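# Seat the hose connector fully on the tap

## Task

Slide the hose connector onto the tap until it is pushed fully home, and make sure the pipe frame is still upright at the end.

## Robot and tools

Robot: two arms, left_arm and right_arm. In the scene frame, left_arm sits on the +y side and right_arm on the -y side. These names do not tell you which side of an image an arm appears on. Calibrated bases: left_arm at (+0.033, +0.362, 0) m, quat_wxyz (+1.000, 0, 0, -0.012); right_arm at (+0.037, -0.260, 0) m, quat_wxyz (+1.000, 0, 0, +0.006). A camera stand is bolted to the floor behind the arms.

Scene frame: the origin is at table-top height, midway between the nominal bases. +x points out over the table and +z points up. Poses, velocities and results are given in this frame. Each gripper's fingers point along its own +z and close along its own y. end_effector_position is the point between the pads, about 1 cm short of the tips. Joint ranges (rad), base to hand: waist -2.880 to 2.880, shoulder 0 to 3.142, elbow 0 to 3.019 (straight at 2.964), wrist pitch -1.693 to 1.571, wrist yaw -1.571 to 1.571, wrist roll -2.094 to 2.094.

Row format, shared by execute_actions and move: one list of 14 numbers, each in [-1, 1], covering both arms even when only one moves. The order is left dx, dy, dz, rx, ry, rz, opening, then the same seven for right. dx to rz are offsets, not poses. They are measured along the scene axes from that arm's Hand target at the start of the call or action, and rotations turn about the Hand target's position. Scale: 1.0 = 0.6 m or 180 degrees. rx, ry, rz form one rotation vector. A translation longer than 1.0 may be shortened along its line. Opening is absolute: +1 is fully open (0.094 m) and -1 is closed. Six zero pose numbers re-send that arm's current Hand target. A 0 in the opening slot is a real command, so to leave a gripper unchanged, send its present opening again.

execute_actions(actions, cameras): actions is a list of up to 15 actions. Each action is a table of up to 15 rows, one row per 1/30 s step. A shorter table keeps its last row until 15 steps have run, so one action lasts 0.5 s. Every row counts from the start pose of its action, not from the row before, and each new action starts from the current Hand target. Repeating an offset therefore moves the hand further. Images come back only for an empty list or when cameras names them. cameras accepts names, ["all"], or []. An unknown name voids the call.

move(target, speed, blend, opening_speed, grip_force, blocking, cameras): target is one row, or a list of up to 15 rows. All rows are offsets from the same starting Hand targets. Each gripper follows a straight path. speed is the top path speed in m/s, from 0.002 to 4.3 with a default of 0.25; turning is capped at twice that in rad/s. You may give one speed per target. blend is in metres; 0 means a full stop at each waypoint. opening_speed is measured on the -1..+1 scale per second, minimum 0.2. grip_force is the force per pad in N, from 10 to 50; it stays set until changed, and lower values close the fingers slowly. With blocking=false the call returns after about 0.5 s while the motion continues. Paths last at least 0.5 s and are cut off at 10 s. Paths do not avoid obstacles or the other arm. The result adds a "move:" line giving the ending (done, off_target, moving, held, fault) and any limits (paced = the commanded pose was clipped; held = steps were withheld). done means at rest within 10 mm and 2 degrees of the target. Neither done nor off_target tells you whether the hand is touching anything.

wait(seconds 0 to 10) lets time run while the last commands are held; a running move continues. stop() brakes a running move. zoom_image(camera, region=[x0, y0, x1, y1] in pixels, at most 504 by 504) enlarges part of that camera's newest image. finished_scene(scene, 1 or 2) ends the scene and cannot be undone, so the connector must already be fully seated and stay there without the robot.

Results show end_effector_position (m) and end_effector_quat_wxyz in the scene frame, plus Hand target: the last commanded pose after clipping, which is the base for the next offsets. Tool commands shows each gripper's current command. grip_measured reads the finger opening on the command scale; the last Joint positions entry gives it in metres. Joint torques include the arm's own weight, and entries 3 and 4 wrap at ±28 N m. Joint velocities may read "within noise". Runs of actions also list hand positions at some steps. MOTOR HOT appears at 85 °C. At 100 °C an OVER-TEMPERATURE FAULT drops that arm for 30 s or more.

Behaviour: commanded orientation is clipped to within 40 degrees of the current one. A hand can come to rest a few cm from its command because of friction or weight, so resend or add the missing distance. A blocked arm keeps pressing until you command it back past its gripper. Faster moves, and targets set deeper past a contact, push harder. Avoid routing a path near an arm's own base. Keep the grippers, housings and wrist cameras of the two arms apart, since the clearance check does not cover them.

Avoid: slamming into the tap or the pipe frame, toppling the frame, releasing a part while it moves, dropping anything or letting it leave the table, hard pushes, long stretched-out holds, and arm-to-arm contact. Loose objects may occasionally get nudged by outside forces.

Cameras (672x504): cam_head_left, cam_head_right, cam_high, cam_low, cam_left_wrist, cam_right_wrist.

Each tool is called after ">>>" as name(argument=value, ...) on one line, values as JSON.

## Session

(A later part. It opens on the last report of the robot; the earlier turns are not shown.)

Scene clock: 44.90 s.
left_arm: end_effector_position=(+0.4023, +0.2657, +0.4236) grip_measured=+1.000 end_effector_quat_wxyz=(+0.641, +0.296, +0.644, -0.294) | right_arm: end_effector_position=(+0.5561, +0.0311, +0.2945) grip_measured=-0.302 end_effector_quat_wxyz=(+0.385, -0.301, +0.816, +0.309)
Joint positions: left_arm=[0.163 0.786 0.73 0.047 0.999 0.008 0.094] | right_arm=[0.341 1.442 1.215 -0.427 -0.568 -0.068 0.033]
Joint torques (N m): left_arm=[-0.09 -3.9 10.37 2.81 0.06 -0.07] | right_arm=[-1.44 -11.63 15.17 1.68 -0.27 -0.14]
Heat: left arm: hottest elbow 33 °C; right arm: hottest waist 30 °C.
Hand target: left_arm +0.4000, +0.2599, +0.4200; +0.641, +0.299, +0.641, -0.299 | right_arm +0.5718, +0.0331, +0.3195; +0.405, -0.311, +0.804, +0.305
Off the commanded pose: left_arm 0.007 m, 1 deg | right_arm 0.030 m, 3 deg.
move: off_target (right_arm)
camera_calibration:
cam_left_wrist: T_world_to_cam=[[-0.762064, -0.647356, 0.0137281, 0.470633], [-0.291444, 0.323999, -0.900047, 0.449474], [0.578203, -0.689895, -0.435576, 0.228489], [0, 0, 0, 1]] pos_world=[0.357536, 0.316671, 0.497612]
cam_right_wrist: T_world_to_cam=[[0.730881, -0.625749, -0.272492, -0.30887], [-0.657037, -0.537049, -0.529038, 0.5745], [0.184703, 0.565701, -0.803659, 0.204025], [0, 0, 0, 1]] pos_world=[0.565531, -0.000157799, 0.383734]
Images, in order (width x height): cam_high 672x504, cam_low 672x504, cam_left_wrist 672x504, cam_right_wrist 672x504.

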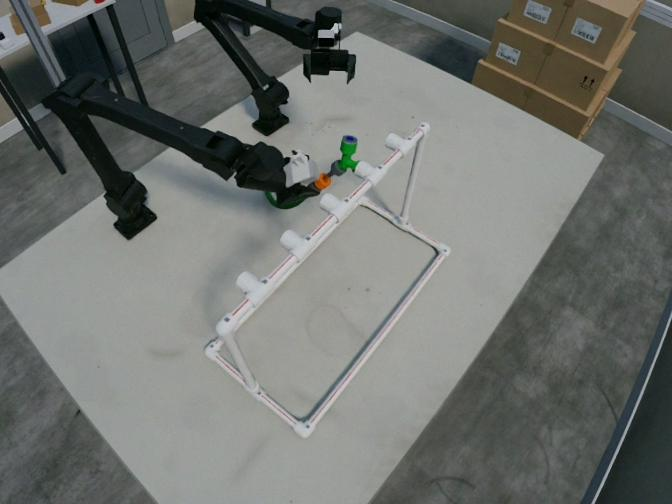

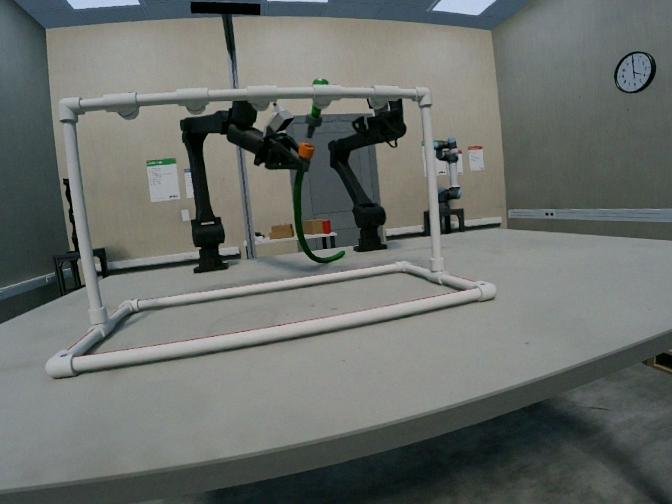

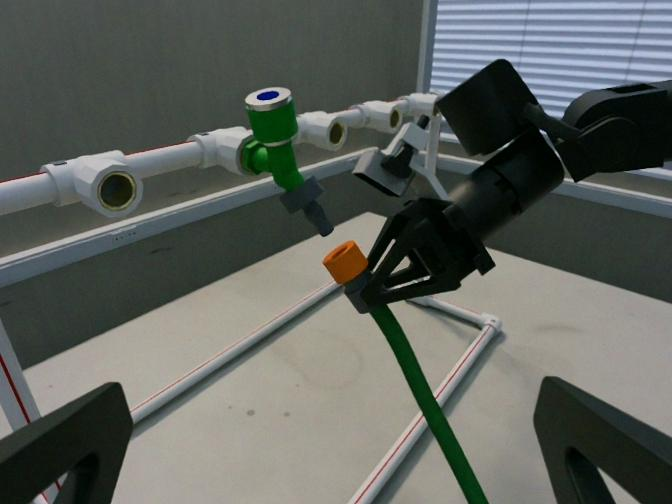

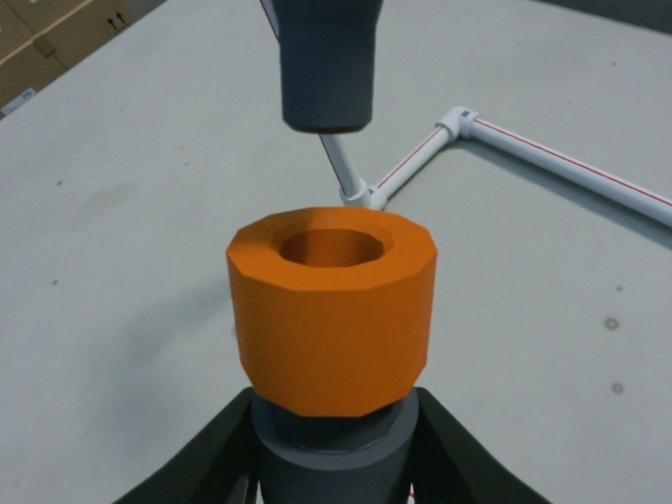

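>>> move(target=[0,0,0,0,0,0,1,0.017,0.004,0.0295,0,0,0,-0.6], speed=0.04, cameras=["cam_right_wrist","cam_left_wrist","cam_high","cam_low"])

>>> zoom_image(camera="cam_left_wrist", region=[250, 150, 410, 310])

>>> zoom_image(camera="cam_high", region=[290, 130, 370, 210])

Scene clock: 46.90 s.
left_arm: end_effector_position=(+0.4023, +0.2657, +0.4236) grip_measured=+1.000 end_effector_quat_wxyz=(+0.641, +0.296, +0.644, -0.294) | right_arm: end_effector_position=(+0.5665, +0.0347, +0.3115) grip_measured=-0.302 end_effector_quat_wxyz=(+0.385, -0.303, +0.816, +0.309)
Joint positions: left_arm=[0.163 0.786 0.73 0.047 0.999 0.008 0.094] | right_arm=[0.341 1.462 1.282 -0.476 -0.569 -0.072 0.033]
Joint torques (N m): left_arm=[0.03 -3.84 10.37 2.81 0.06 -0.07] | right_arm=[-1.61 -12.04 15.34 1.65 -0.28 -0.11]
Heat: left arm: hottest elbow 33 °C; right arm: hottest elbow 31 °C.
Hand target: left_arm +0.4000, +0.2599, +0.4200; +0.641, +0.299, +0.641, -0.299 | right_arm +0.5820, +0.0354, +0.3373; +0.405, -0.311, +0.804, +0.305
Off the commanded pose: left_arm 0.007 m, 1 deg | right_arm 0.030 m, 3 deg.
move: off_target (right_arm)
camera_calibration:
cam_left_wrist: T_world_to_cam=[[-0.762064, -0.647356, 0.0137281, 0.470633], [-0.291444, 0.323999, -0.900047, 0.449474], [0.578203, -0.689895, -0.435576, 0.228489], [0, 0, 0, 1]] pos_world=[0.357536, 0.316671, 0.497612]
cam_right_wrist: T_world_to_cam=[[0.732617, -0.624349, -0.271036, -0.311088], [-0.655321, -0.539423, -0.528751, 0.591274], [0.183922, 0.564988, -0.804339, 0.214481], [0, 0, 0, 1]] pos_world=[0.575934, 0.0035405, 0.400836]
Images, in order (width x height): cam_high 672x504, cam_low 672x504, cam_left_wrist 672x504, cam_right_wrist 672x504.

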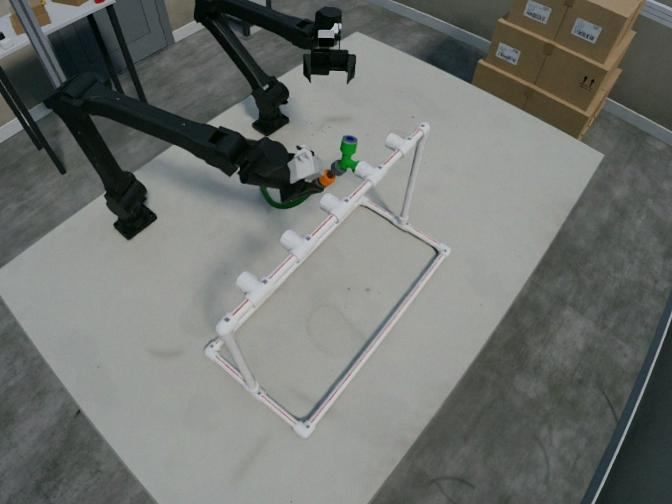

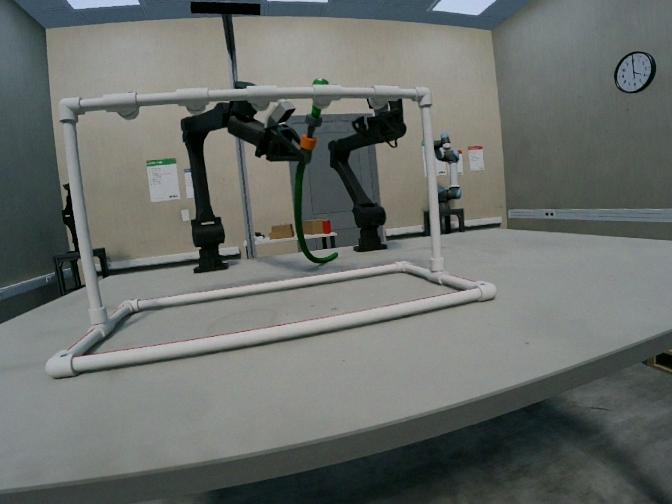

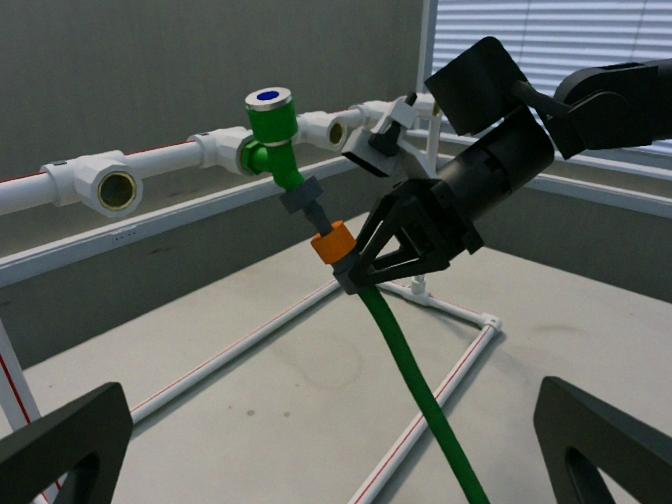

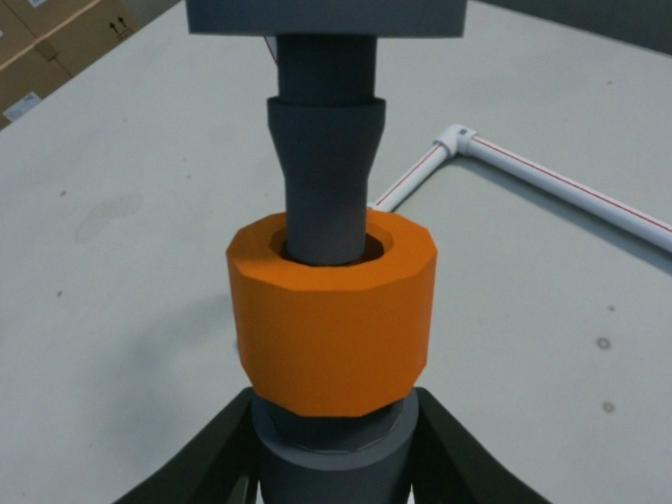

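Scaled by 3.150 from the camera's 672x504 image, which has a finer 960x720 frame.

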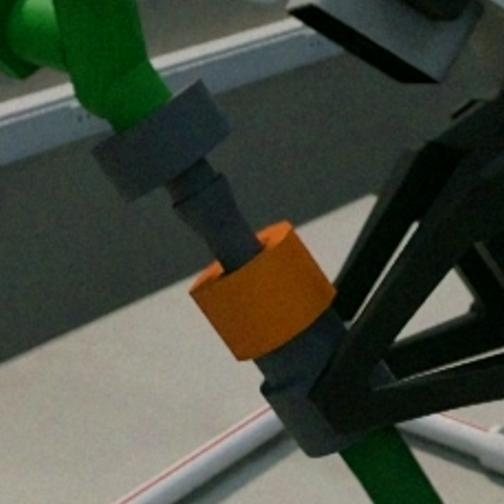

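Scaled by 6.300 from the camera's 672x504 image, which has a finer 960x720 frame.

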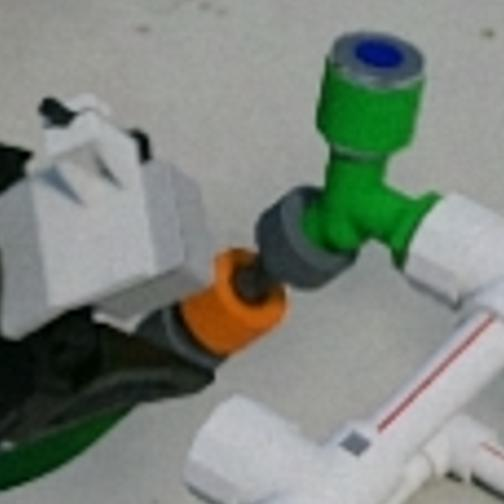

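>>> move(target=[0,0,0,0,0,0,1,0.0093,0.0055,0.0167,0,0,0,-0.6], speed=0.03, cameras=["cam_right_wrist","cam_left_wrist"])

>>> zoom_image(camera="cam_left_wrist", region=[250, 150, 410, 310])

Scene clock: 48.23 s.
left_arm: end_effector_position=(+0.4023, +0.2657, +0.4236) grip_measured=+1.000 end_effector_quat_wxyz=(+0.641, +0.296, +0.644, -0.294) | right_arm: end_effector_position=(+0.5730, +0.0371, +0.3216) grip_measured=-0.302 end_effector_quat_wxyz=(+0.385, -0.303, +0.815, +0.309)
Joint positions: left_arm=[0.163 0.786 0.73 0.047 0.999 0.008 0.094] | right_arm=[0.341 1.475 1.322 -0.503 -0.569 -0.073 0.033]
Joint torques (N m): left_arm=[-0.03 -3.96 10.39 2.81 0.07 -0.07] | right_arm=[-1.26 -12.45 15.5 1.66 -0.21 -0.1]
Heat: left arm: hottest elbow 33 °C; right arm: hottest elbow 31 °C.
Hand target: left_arm +0.4000, +0.2599, +0.4200; +0.641, +0.299, +0.641, -0.299 | right_arm +0.5876, +0.0387, +0.3475; +0.406, -0.311, +0.804, +0.305
Off the commanded pose: left_arm 0.007 m, 1 deg | right_arm 0.030 m, 3 deg.
move: off_target (right_arm)
camera_calibration:
cam_left_wrist: T_world_to_cam=[[-0.762064, -0.647356, 0.0137281, 0.470633], [-0.291444, 0.323999, -0.900047, 0.449474], [0.578203, -0.689895, -0.435576, 0.228489], [0, 0, 0, 1]] pos_world=[0.357536, 0.316671, 0.497612]
cam_right_wrist: T_world_to_cam=[[0.733083, -0.624174, -0.270178, -0.312066], [-0.654514, -0.539402, -0.52977, 0.602042], [0.184934, 0.565201, -0.803957, 0.219422], [0, 0, 0, 1]] pos_world=[0.582237, 0.0059409, 0.411036]
Images, in order (width x height): cam_left_wrist 672x504, cam_right_wrist 672x504.

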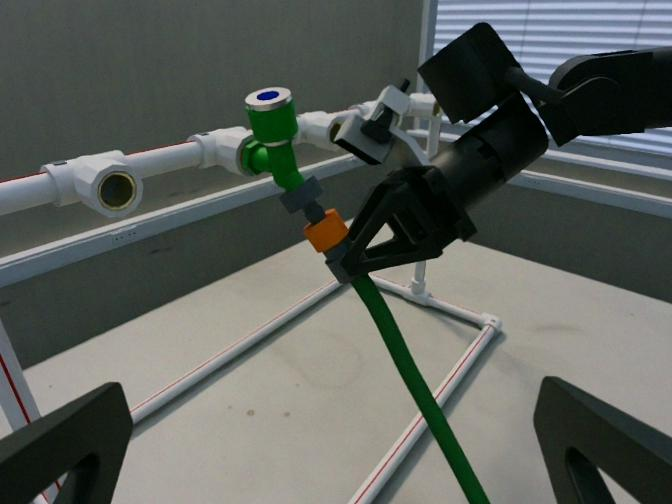

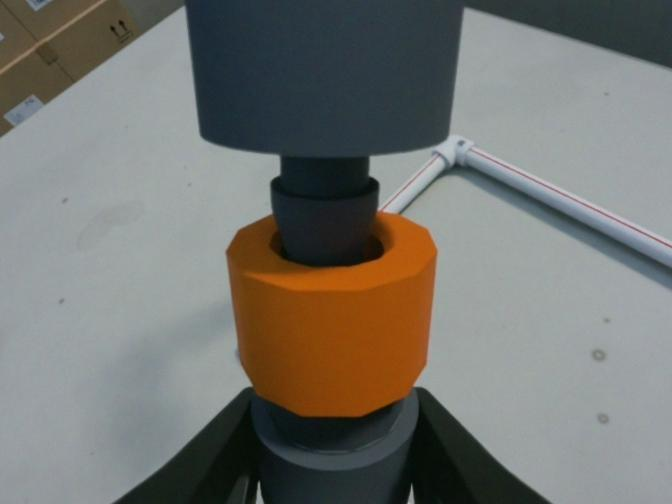

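Scaled by 3.150 from the camera's 672x504 image, which has a finer 960x720 frame.

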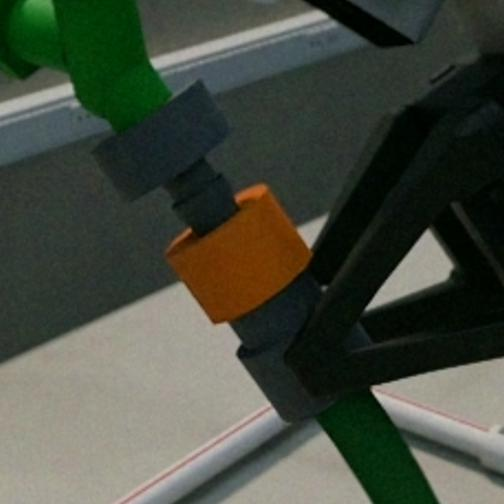

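>>> move(target=[0,0,0,0,0,0,1,0.0065,0.0070,0.014,0,0,0,-0.6], speed=0.03, cameras=["cam_right_wrist","cam_left_wrist"])

>>> zoom_image(camera="cam_left_wrist", region=[250, 150, 410, 310])

Scene clock: 49.37 s.
left_arm: end_effector_position=(+0.4023, +0.2657, +0.4236) grip_measured=+1.000 end_effector_quat_wxyz=(+0.641, +0.296, +0.644, -0.294) | right_arm: end_effector_position=(+0.5759, +0.0384, +0.3283) grip_measured=-0.302 end_effector_quat_wxyz=(+0.383, -0.303, +0.816, +0.308)
Joint positions: left_arm=[0.163 0.786 0.73 0.047 0.999 0.008 0.094] | right_arm=[0.341 1.482 1.35 -0.527 -0.569 -0.074 0.033]
Joint torques (N m): left_arm=[0.03 -3.9 10.37 2.85 0.07 -0.07] | right_arm=[-0.91 -12.22 15.91 1.78 -0.05 -0.04]
Heat: left arm: hottest elbow 33 °C; right arm: hottest elbow 32 °C.
Hand target: left_arm +0.4000, +0.2599, +0.4200; +0.641, +0.299, +0.641, -0.299 | right_arm +0.5914, +0.0430, +0.3555; +0.405, -0.311, +0.804, +0.305
Off the commanded pose: left_arm 0.007 m, 1 deg | right_arm 0.032 m, 3 deg.
move: off_target (right_arm)
camera_calibration:
cam_left_wrist: T_world_to_cam=[[-0.762064, -0.647356, 0.0137281, 0.470633], [-0.291444, 0.323999, -0.900047, 0.449474], [0.578203, -0.689895, -0.435576, 0.228489], [0, 0, 0, 1]] pos_world=[0.357536, 0.316671, 0.497612]
cam_right_wrist: T_world_to_cam=[[0.733033, -0.623913, -0.270916, -0.311403], [-0.655383, -0.541264, -0.526789, 0.607834], [0.182034, 0.563707, -0.805666, 0.225778], [0, 0, 0, 1]] pos_world=[0.585533, 0.00743786, 0.417738]
Images, in order (width x height): cam_left_wrist 672x504, cam_right_wrist 672x504.

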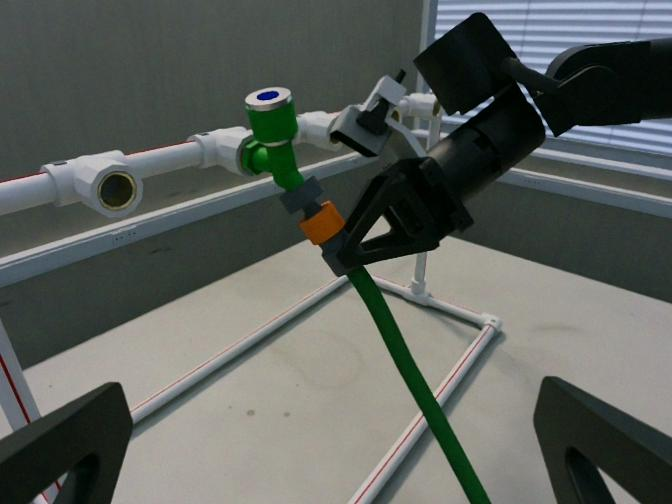

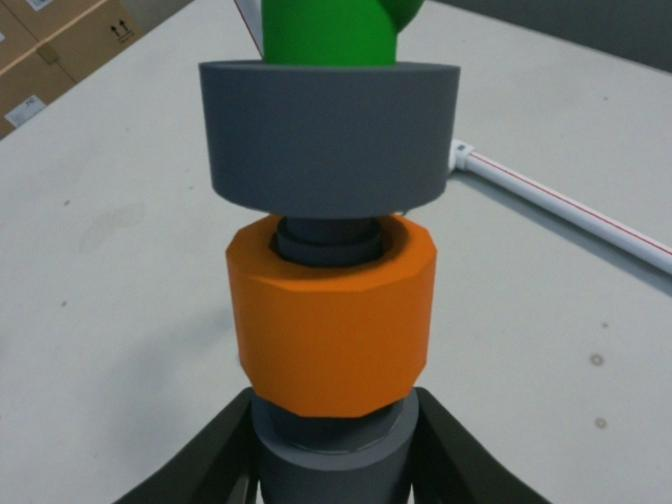

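Scaled by 3.150 from the camera's 672x504 image, which has a finer 960x720 frame.

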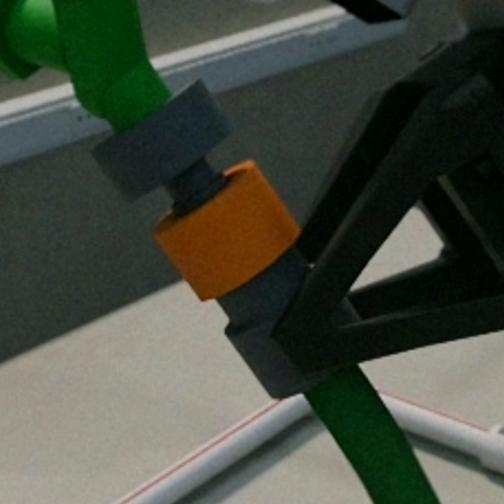

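>>> move(target=[0,0,0,0,0,0,1,0.0069,0.0034,0.011,0,0,0,-0.6], speed=0.03, cameras=["cam_right_wrist","cam_left_wrist","cam_low"])

>>> zoom_image(camera="cam_left_wrist", region=[250, 150, 410, 310])

Scene clock: 50.43 s.
left_arm: end_effector_position=(+0.4023, +0.2657, +0.4236) grip_measured=+1.000 end_effector_quat_wxyz=(+0.641, +0.296, +0.644, -0.294) | right_arm: end_effector_position=(+0.5793, +0.0396, +0.3295) grip_measured=-0.302 end_effector_quat_wxyz=(+0.379, -0.303, +0.819, +0.308)
Joint positions: left_arm=[0.163 0.786 0.73 0.047 0.999 0.008 0.094] | right_arm=[0.341 1.494 1.372 -0.548 -0.569 -0.074 0.033]
Joint torques (N m): left_arm=[-0.03 -3.96 10.4 2.82 0.06 -0.07] | right_arm=[-0.85 -12.69 16.42 1.94 -0.01 -0.04]
Heat: left arm: hottest elbow 33 °C; right arm: hottest elbow 32 °C.
Hand target: left_arm +0.4000, +0.2599, +0.4200; +0.641, +0.299, +0.641, -0.299 | right_arm +0.5956, +0.0450, +0.3626; +0.406, -0.311, +0.804, +0.305
Off the commanded pose: left_arm 0.007 m, 1 deg | right_arm 0.037 m, 4 deg.
move: off_target (right_arm)
camera_calibration:
cam_left_wrist: T_world_to_cam=[[-0.762064, -0.647356, 0.0137281, 0.470633], [-0.291444, 0.323999, -0.900047, 0.449474], [0.578203, -0.689895, -0.435576, 0.228489], [0, 0, 0, 1]] pos_world=[0.357536, 0.316671, 0.497612]
cam_right_wrist: T_world_to_cam=[[0.730304, -0.624873, -0.276026, -0.309401], [-0.660729, -0.543521, -0.517709, 0.611561], [0.173476, 0.560463, -0.809807, 0.231823], [0, 0, 0, 1]] pos_world=[0.589817, 0.00913157, 0.41894]
Images, in order (width x height): cam_low 672x504, cam_left_wrist 672x504, cam_right_wrist 672x504.

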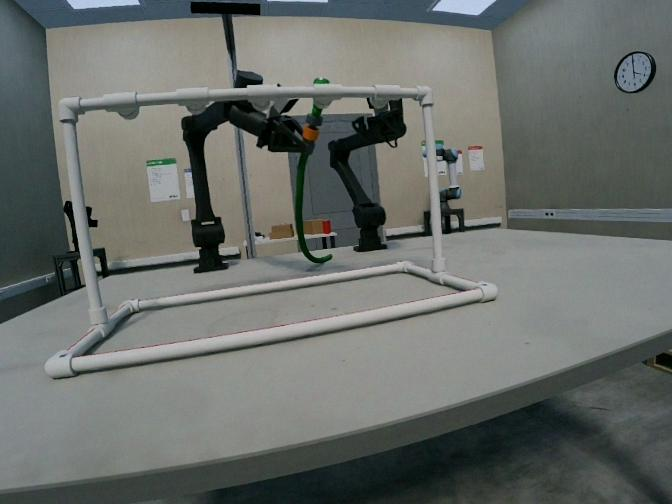

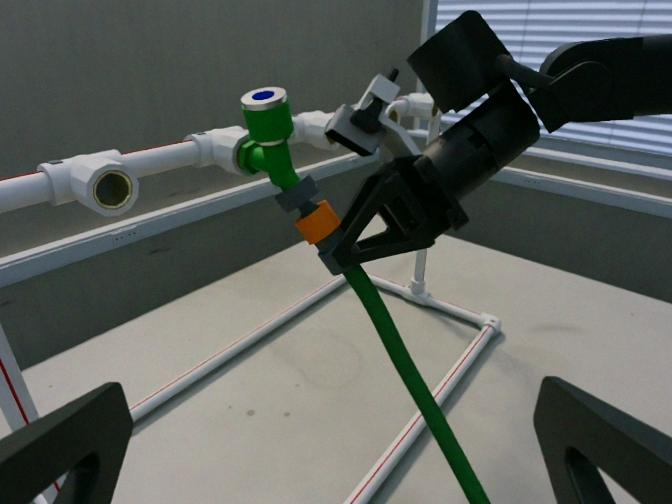

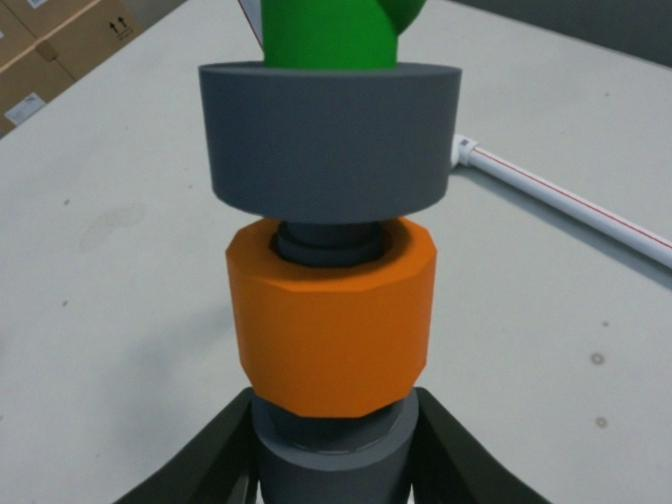

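Scaled by 3.150 from the camera's 672x504 image, which has a finer 960x720 frame.

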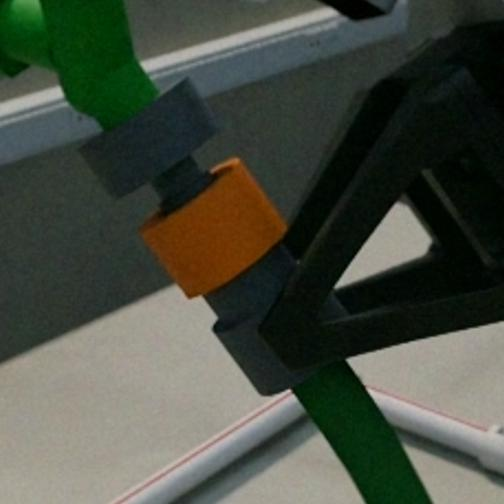

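>>> move(target=[0.2267,-0.1933,0.0442,0,0,0.0833,0.4,-0.016,-0.0127,-0.0325,0,0,0,-0.6], speed=0.15, cameras=["all"])

Scene clock: 56.20 s.
left_arm: end_effector_position=(+0.5268, +0.1545, +0.4090) grip_measured=+0.402 end_effector_quat_wxyz=(+0.651, +0.209, +0.699, -0.208) | right_arm: end_effector_position=(+0.5799, +0.0402, +0.3299) grip_measured=-0.302 end_effector_quat_wxyz=(+0.382, -0.304, +0.816, +0.309)
Joint positions: left_arm=[-0.278 1.122 0.923 0.13 0.298 0.002 0.066] | right_arm=[0.341 1.494 1.369 -0.537 -0.572 -0.076 0.033]
Joint torques (N m): left_arm=[0.15 -7.53 17.58 3.15 0.06 -0.01] | right_arm=[-1.44 -14.15 10.62 3.51 -0.16 -0.09]
Heat: left arm: hottest elbow 34 °C; right arm: hottest elbow 34 °C.
Hand target: left_arm +0.5360, +0.1439, +0.4467; +0.674, +0.213, +0.674, -0.213 | right_arm +0.5860, +0.0374, +0.3431; +0.406, -0.311, +0.804, +0.305
Off the commanded pose: left_arm 0.040 m, 4 deg | right_arm 0.015 m, 3 deg.
move: off_target (left_arm, right_arm)
camera_calibration:
cam_left_wrist: T_world_to_cam=[[-0.569044, -0.821609, 0.0338803, 0.410669], [-0.419505, 0.254618, -0.871312, 0.575015], [0.707251, -0.510028, -0.489558, -0.000298853], [0, 0, 0, 1]] pos_world=[0.475121, 0.190847, 0.486957]
cam_right_wrist: T_world_to_cam=[[0.734382, -0.621893, -0.271904, -0.313228], [-0.654807, -0.543721, -0.524971, 0.611381], [0.178636, 0.563575, -0.806519, 0.227458], [0, 0, 0, 1]] pos_world=[0.589733, 0.00943725, 0.419238]

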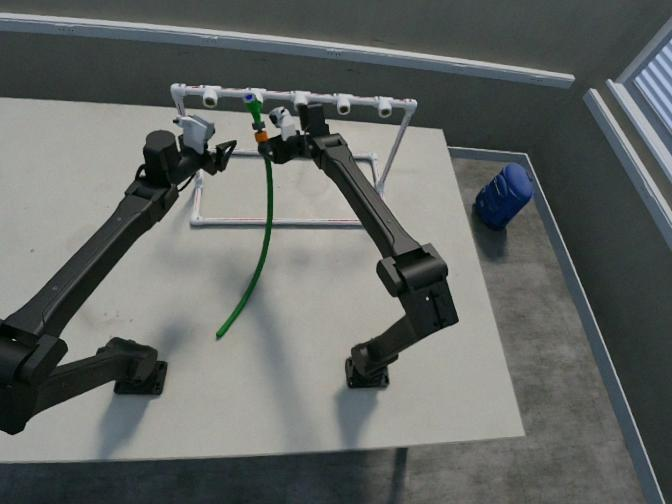

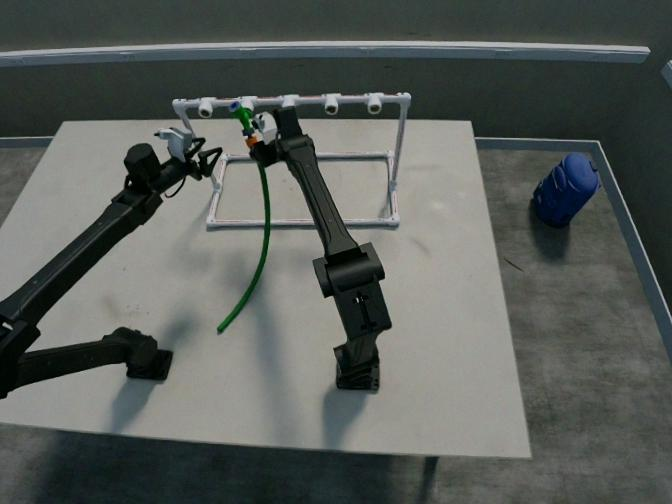

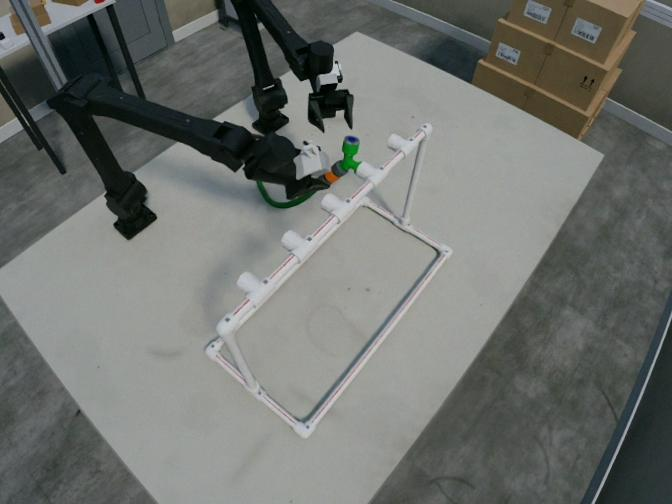

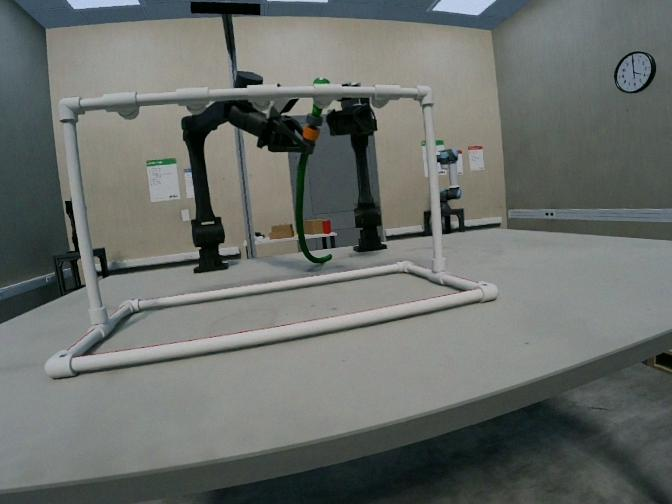

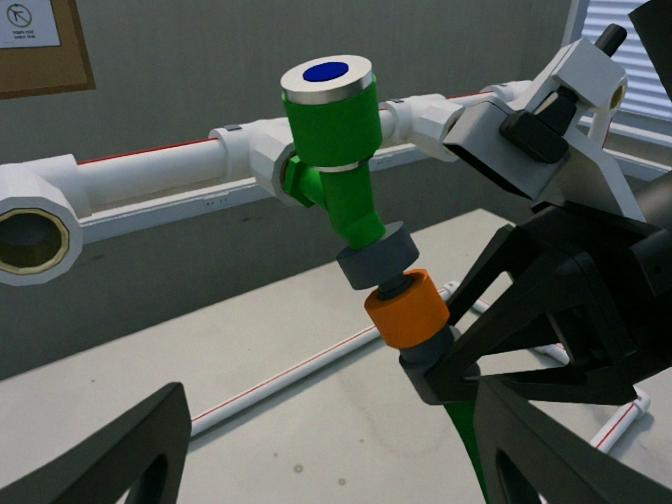

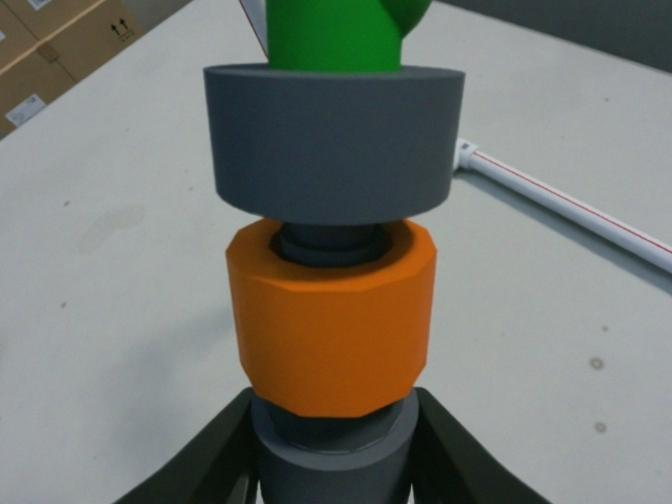

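>>> move(target=[0.004,-0.004,0.072,0,0,0,0.17,0,0,0,0,0,0,-0.6], speed=0.1, cameras=["cam_left_wrist","cam_head_right","cam_high"])

Scene clock: 57.90 s.
left_arm: end_effector_position=(+0.5334, +0.1521, +0.4599) grip_measured=+0.172 end_effector_quat_wxyz=(+0.663, +0.209, +0.688, -0.208) | right_arm: end_effector_position=(+0.5799, +0.0402, +0.3299) grip_measured=-0.302 end_effector_quat_wxyz=(+0.382, -0.304, +0.816, +0.309)
Joint positions: left_arm=[-0.28 1.123 1.037 0.05 0.294 0.002 0.055] | right_arm=[0.341 1.494 1.369 -0.537 -0.572 -0.076 0.033]
Joint torques (N m): left_arm=[0.03 -7.59 17.7 1.63 0.05 -0.01] | right_arm=[-1.44 -14.33 10.62 3.49 -0.17 -0.08]
Heat: left arm: hottest elbow 34 °C; right arm: hottest elbow 34 °C.
Hand target: left_arm +0.5384, +0.1414, +0.4897; +0.674, +0.213, +0.674, -0.213 | right_arm +0.5860, +0.0374, +0.3431; +0.406, -0.311, +0.804, +0.305
Off the commanded pose: left_arm 0.032 m, 2 deg | right_arm 0.015 m, 3 deg.
move: off_target (left_arm, right_arm)
camera_calibration:
cam_left_wrist: T_world_to_cam=[[-0.568095, -0.822623, 0.0236382, 0.415072], [-0.39182, 0.245105, -0.886793, 0.616627], [0.723702, -0.513045, -0.461563, -0.00244358], [0, 0, 0, 1]] pos_world=[0.479176, 0.189056, 0.535881]
Images, in order (width x height): cam_head_right 672x504, cam_high 672x504, cam_left_wrist 672x504.

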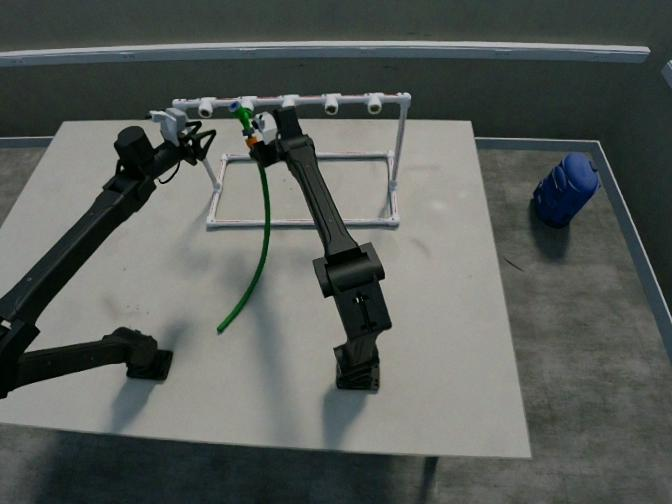

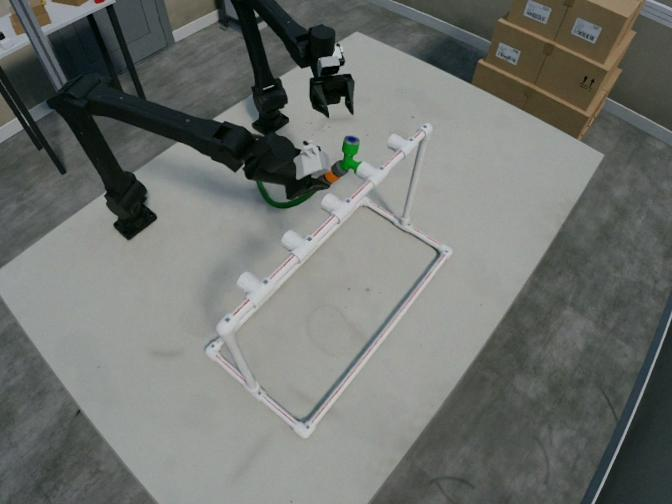

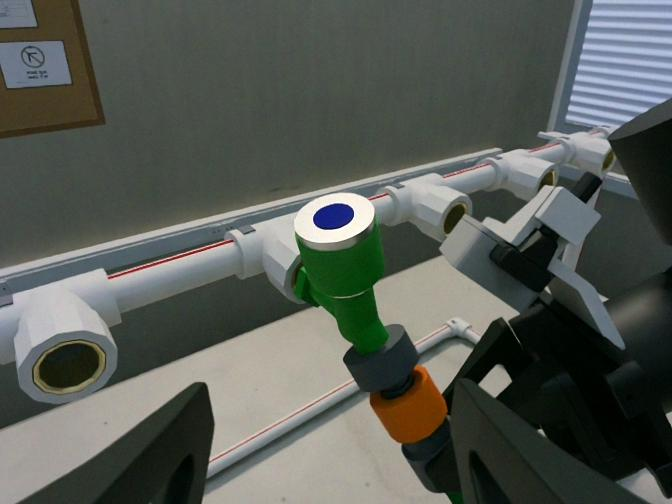

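>>> move(target=[0.1177,-0.085,-0.0067,0,0,0,0.17,0,0,0,0,0,0,-0.6], speed=0.07, cameras=["cam_left_wrist","cam_right_wrist","cam_head_right","cam_high"])

>>> zoom_image(camera="cam_high", region=[280, 90, 400, 210])

Scene clock: 60.37 s.
left_arm: end_effector_position=(+0.6017, +0.1038, +0.4494) grip_measured=+0.172 end_effector_quat_wxyz=(+0.651, +0.210, +0.699, -0.206) | right_arm: end_effector_position=(+0.5799, +0.0402, +0.3299) grip_measured=-0.302 end_effector_quat_wxyz=(+0.382, -0.304, +0.816, +0.309)
Joint positions: left_arm=[-0.336 1.34 1.213 0.059 0.237 0.002 0.055] | right_arm=[0.341 1.494 1.369 -0.537 -0.572 -0.076 0.033]
Joint torques (N m): left_arm=[-0.03 -10.81 17.74 3.15 0.06 -0.02] | right_arm=[-1.55 -14.33 10.63 3.47 -0.18 -0.08]
Heat: left arm: hottest elbow 35 °C; right arm: hottest elbow 34 °C.
Hand target: left_arm +0.6090, +0.0905, +0.4857; +0.674, +0.213, +0.674, -0.213 | right_arm +0.5860, +0.0374, +0.3431; +0.406, -0.311, +0.804, +0.305
Off the commanded pose: left_arm 0.039 m, 4 deg | right_arm 0.015 m, 3 deg.
move: off_target (left_arm, right_arm)
camera_calibration:
cam_left_wrist: T_world_to_cam=[[-0.567337, -0.822955, 0.0295663, 0.411333], [-0.418186, 0.256992, -0.871249, 0.653566], [0.709401, -0.506656, -0.489949, -0.0608065], [0, 0, 0, 1]] pos_world=[0.549812, 0.139739, 0.527465]
cam_right_wrist: T_world_to_cam=[[0.734382, -0.621893, -0.271904, -0.313228], [-0.654807, -0.543721, -0.524971, 0.611381], [0.178636, 0.563575, -0.806519, 0.227458], [0, 0, 0, 1]] pos_world=[0.589733, 0.00943725, 0.419238]
Images, in order (width x height): cam_head_right 672x504, cam_high 672x504, cam_left_wrist 672x504, cam_right_wrist 672x504.

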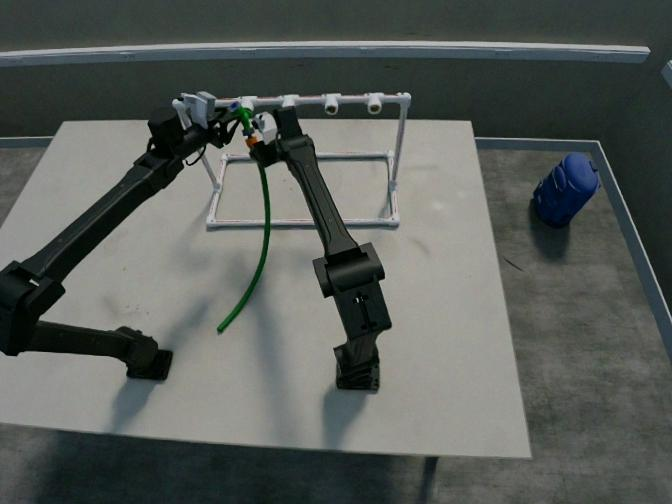

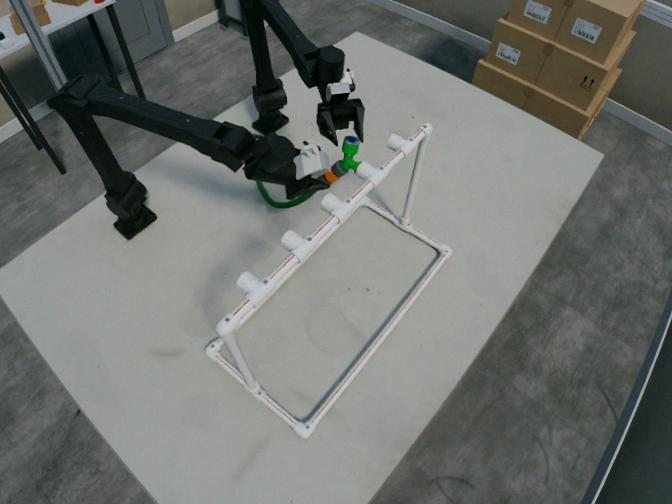

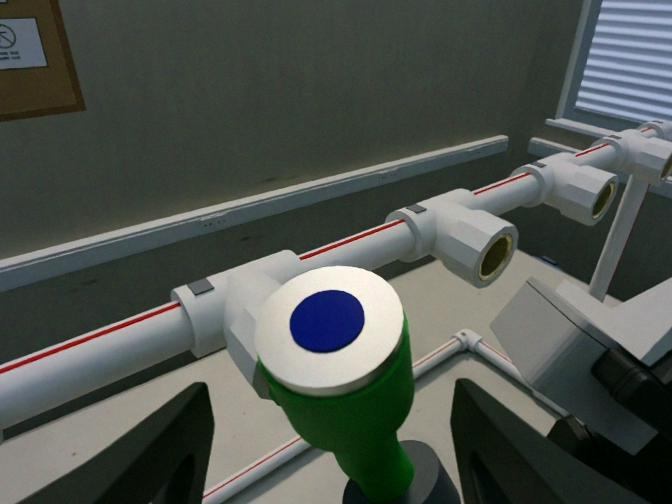

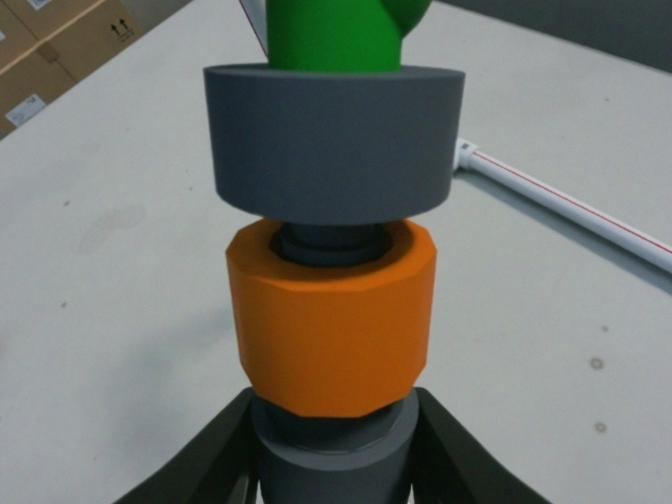

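Scaled by 4.200 from the camera's 672x504 image, which has a finer 960x720 frame.

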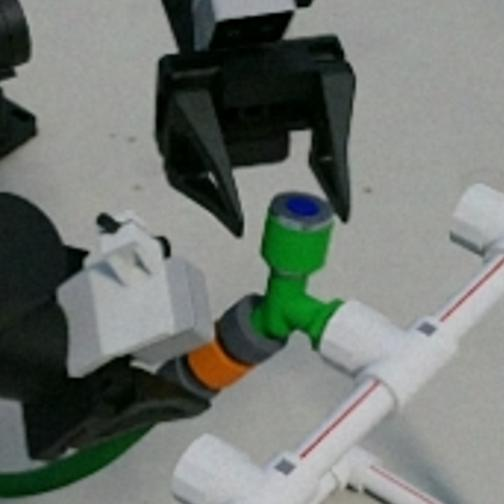

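>>> move(target=[[-0.004,-0.005,0,0,0,0,0.17,0,0,0,0,0,0,-0.6],[-0.004,-0.005,0,0,0,0,-0.6,0,0,0,0,0,0,-0.6]], speed=0.05, opening_speed=0.4, cameras=["cam_left_wrist","cam_right_wrist","cam_head_right","cam_high"])

>>> zoom_image(camera="cam_high", region=[280, 90, 400, 210])

Scene clock: 65.97 s.
left_arm: end_effector_position=(+0.6008, +0.1010, +0.4494) grip_measured=-0.597 end_effector_quat_wxyz=(+0.652, +0.209, +0.700, -0.205) | right_arm: end_effector_position=(+0.5819, +0.0381, +0.3305) grip_measured=-0.302 end_effector_quat_wxyz=(+0.385, -0.303, +0.816, +0.307)
Joint positions: left_arm=[-0.344 1.34 1.213 0.059 0.226 0.001 0.019] | right_arm=[0.337 1.494 1.369 -0.533 -0.569 -0.076 0.033]
Joint torques (N m): left_arm=[-0.09 -10.93 17.57 3.15 0.21 -0.01] | right_arm=[-1.08 -14.27 10.63 3.34 -0.28 -0.08]
Heat: left arm: hottest elbow 37 °C; right arm: hottest elbow 33 °C.
Hand target: left_arm +0.6067, +0.0876, +0.4857; +0.674, +0.213, +0.674, -0.213 | right_arm +0.5859, +0.0375, +0.3431; +0.406, -0.311, +0.804, +0.305
Off the commanded pose: left_arm 0.039 m, 4 deg | right_arm 0.013 m, 3 deg.
move: off_target (left_arm, right_arm); target 2's new opening was sent with left_arm's hand 0.039 m and 4 deg from that target
camera_calibration:
cam_left_wrist: T_world_to_cam=[[-0.564534, -0.82489, 0.0292863, 0.407246], [-0.419065, 0.255869, -0.871157, 0.654392], [0.711116, -0.504071, -0.49013, -0.0628108], [0, 0, 0, 1]] pos_world=[0.548803, 0.136834, 0.527366]
cam_right_wrist: T_world_to_cam=[[0.73208, -0.62598, -0.268715, -0.315384], [-0.655499, -0.539952, -0.527989, 0.613119], [0.185417, 0.562673, -0.805618, 0.224632], [0, 0, 0, 1]] pos_world=[0.591134, 0.00723617, 0.419939]
Images, in order (width x height): cam_head_right 672x504, cam_high 672x504, cam_left_wrist 672x504, cam_right_wrist 672x504.

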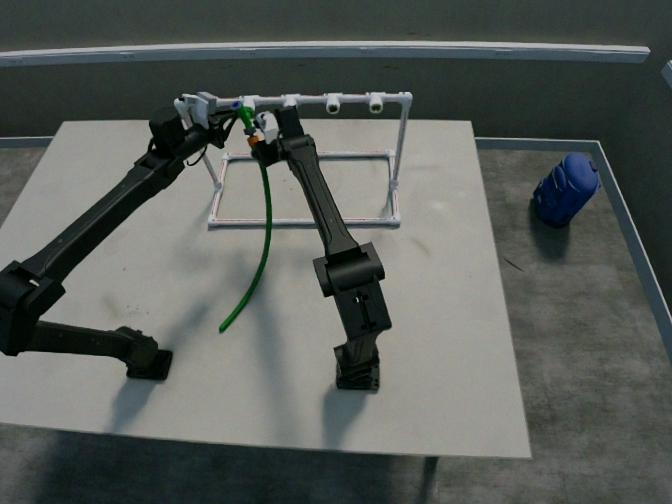

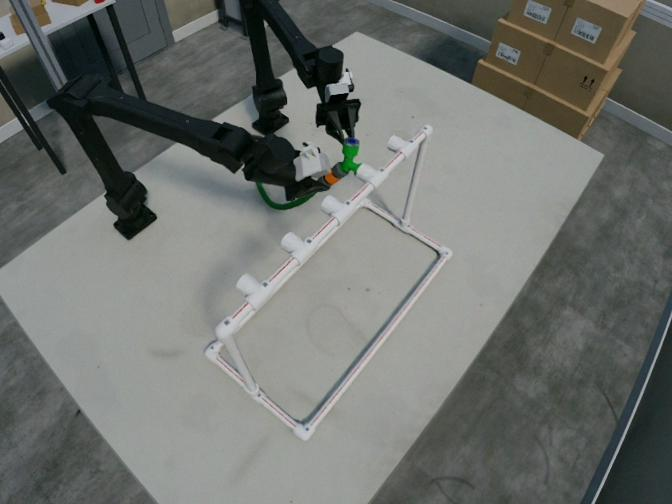

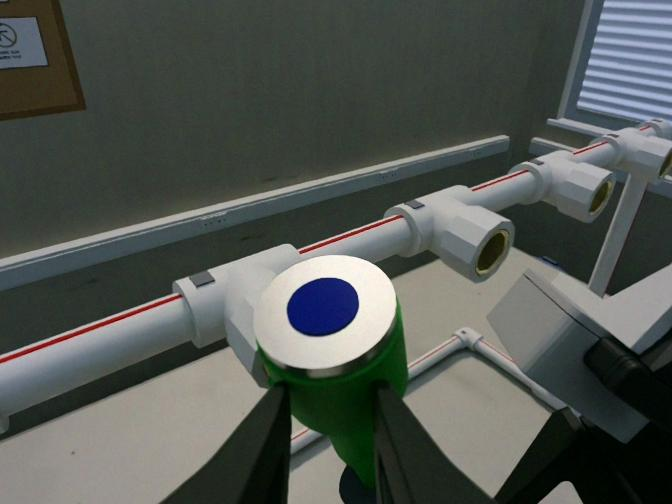

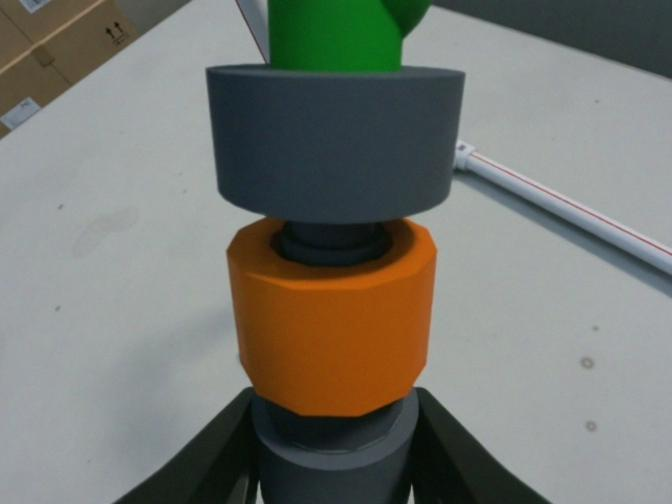

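Scaled by 4.200 from the camera's 672x504 image, which has a finer 960x720 frame.

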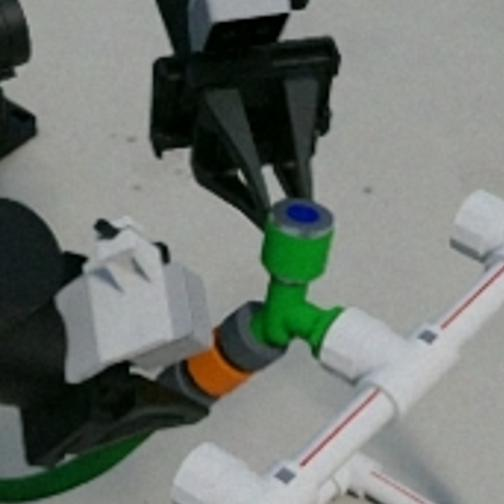

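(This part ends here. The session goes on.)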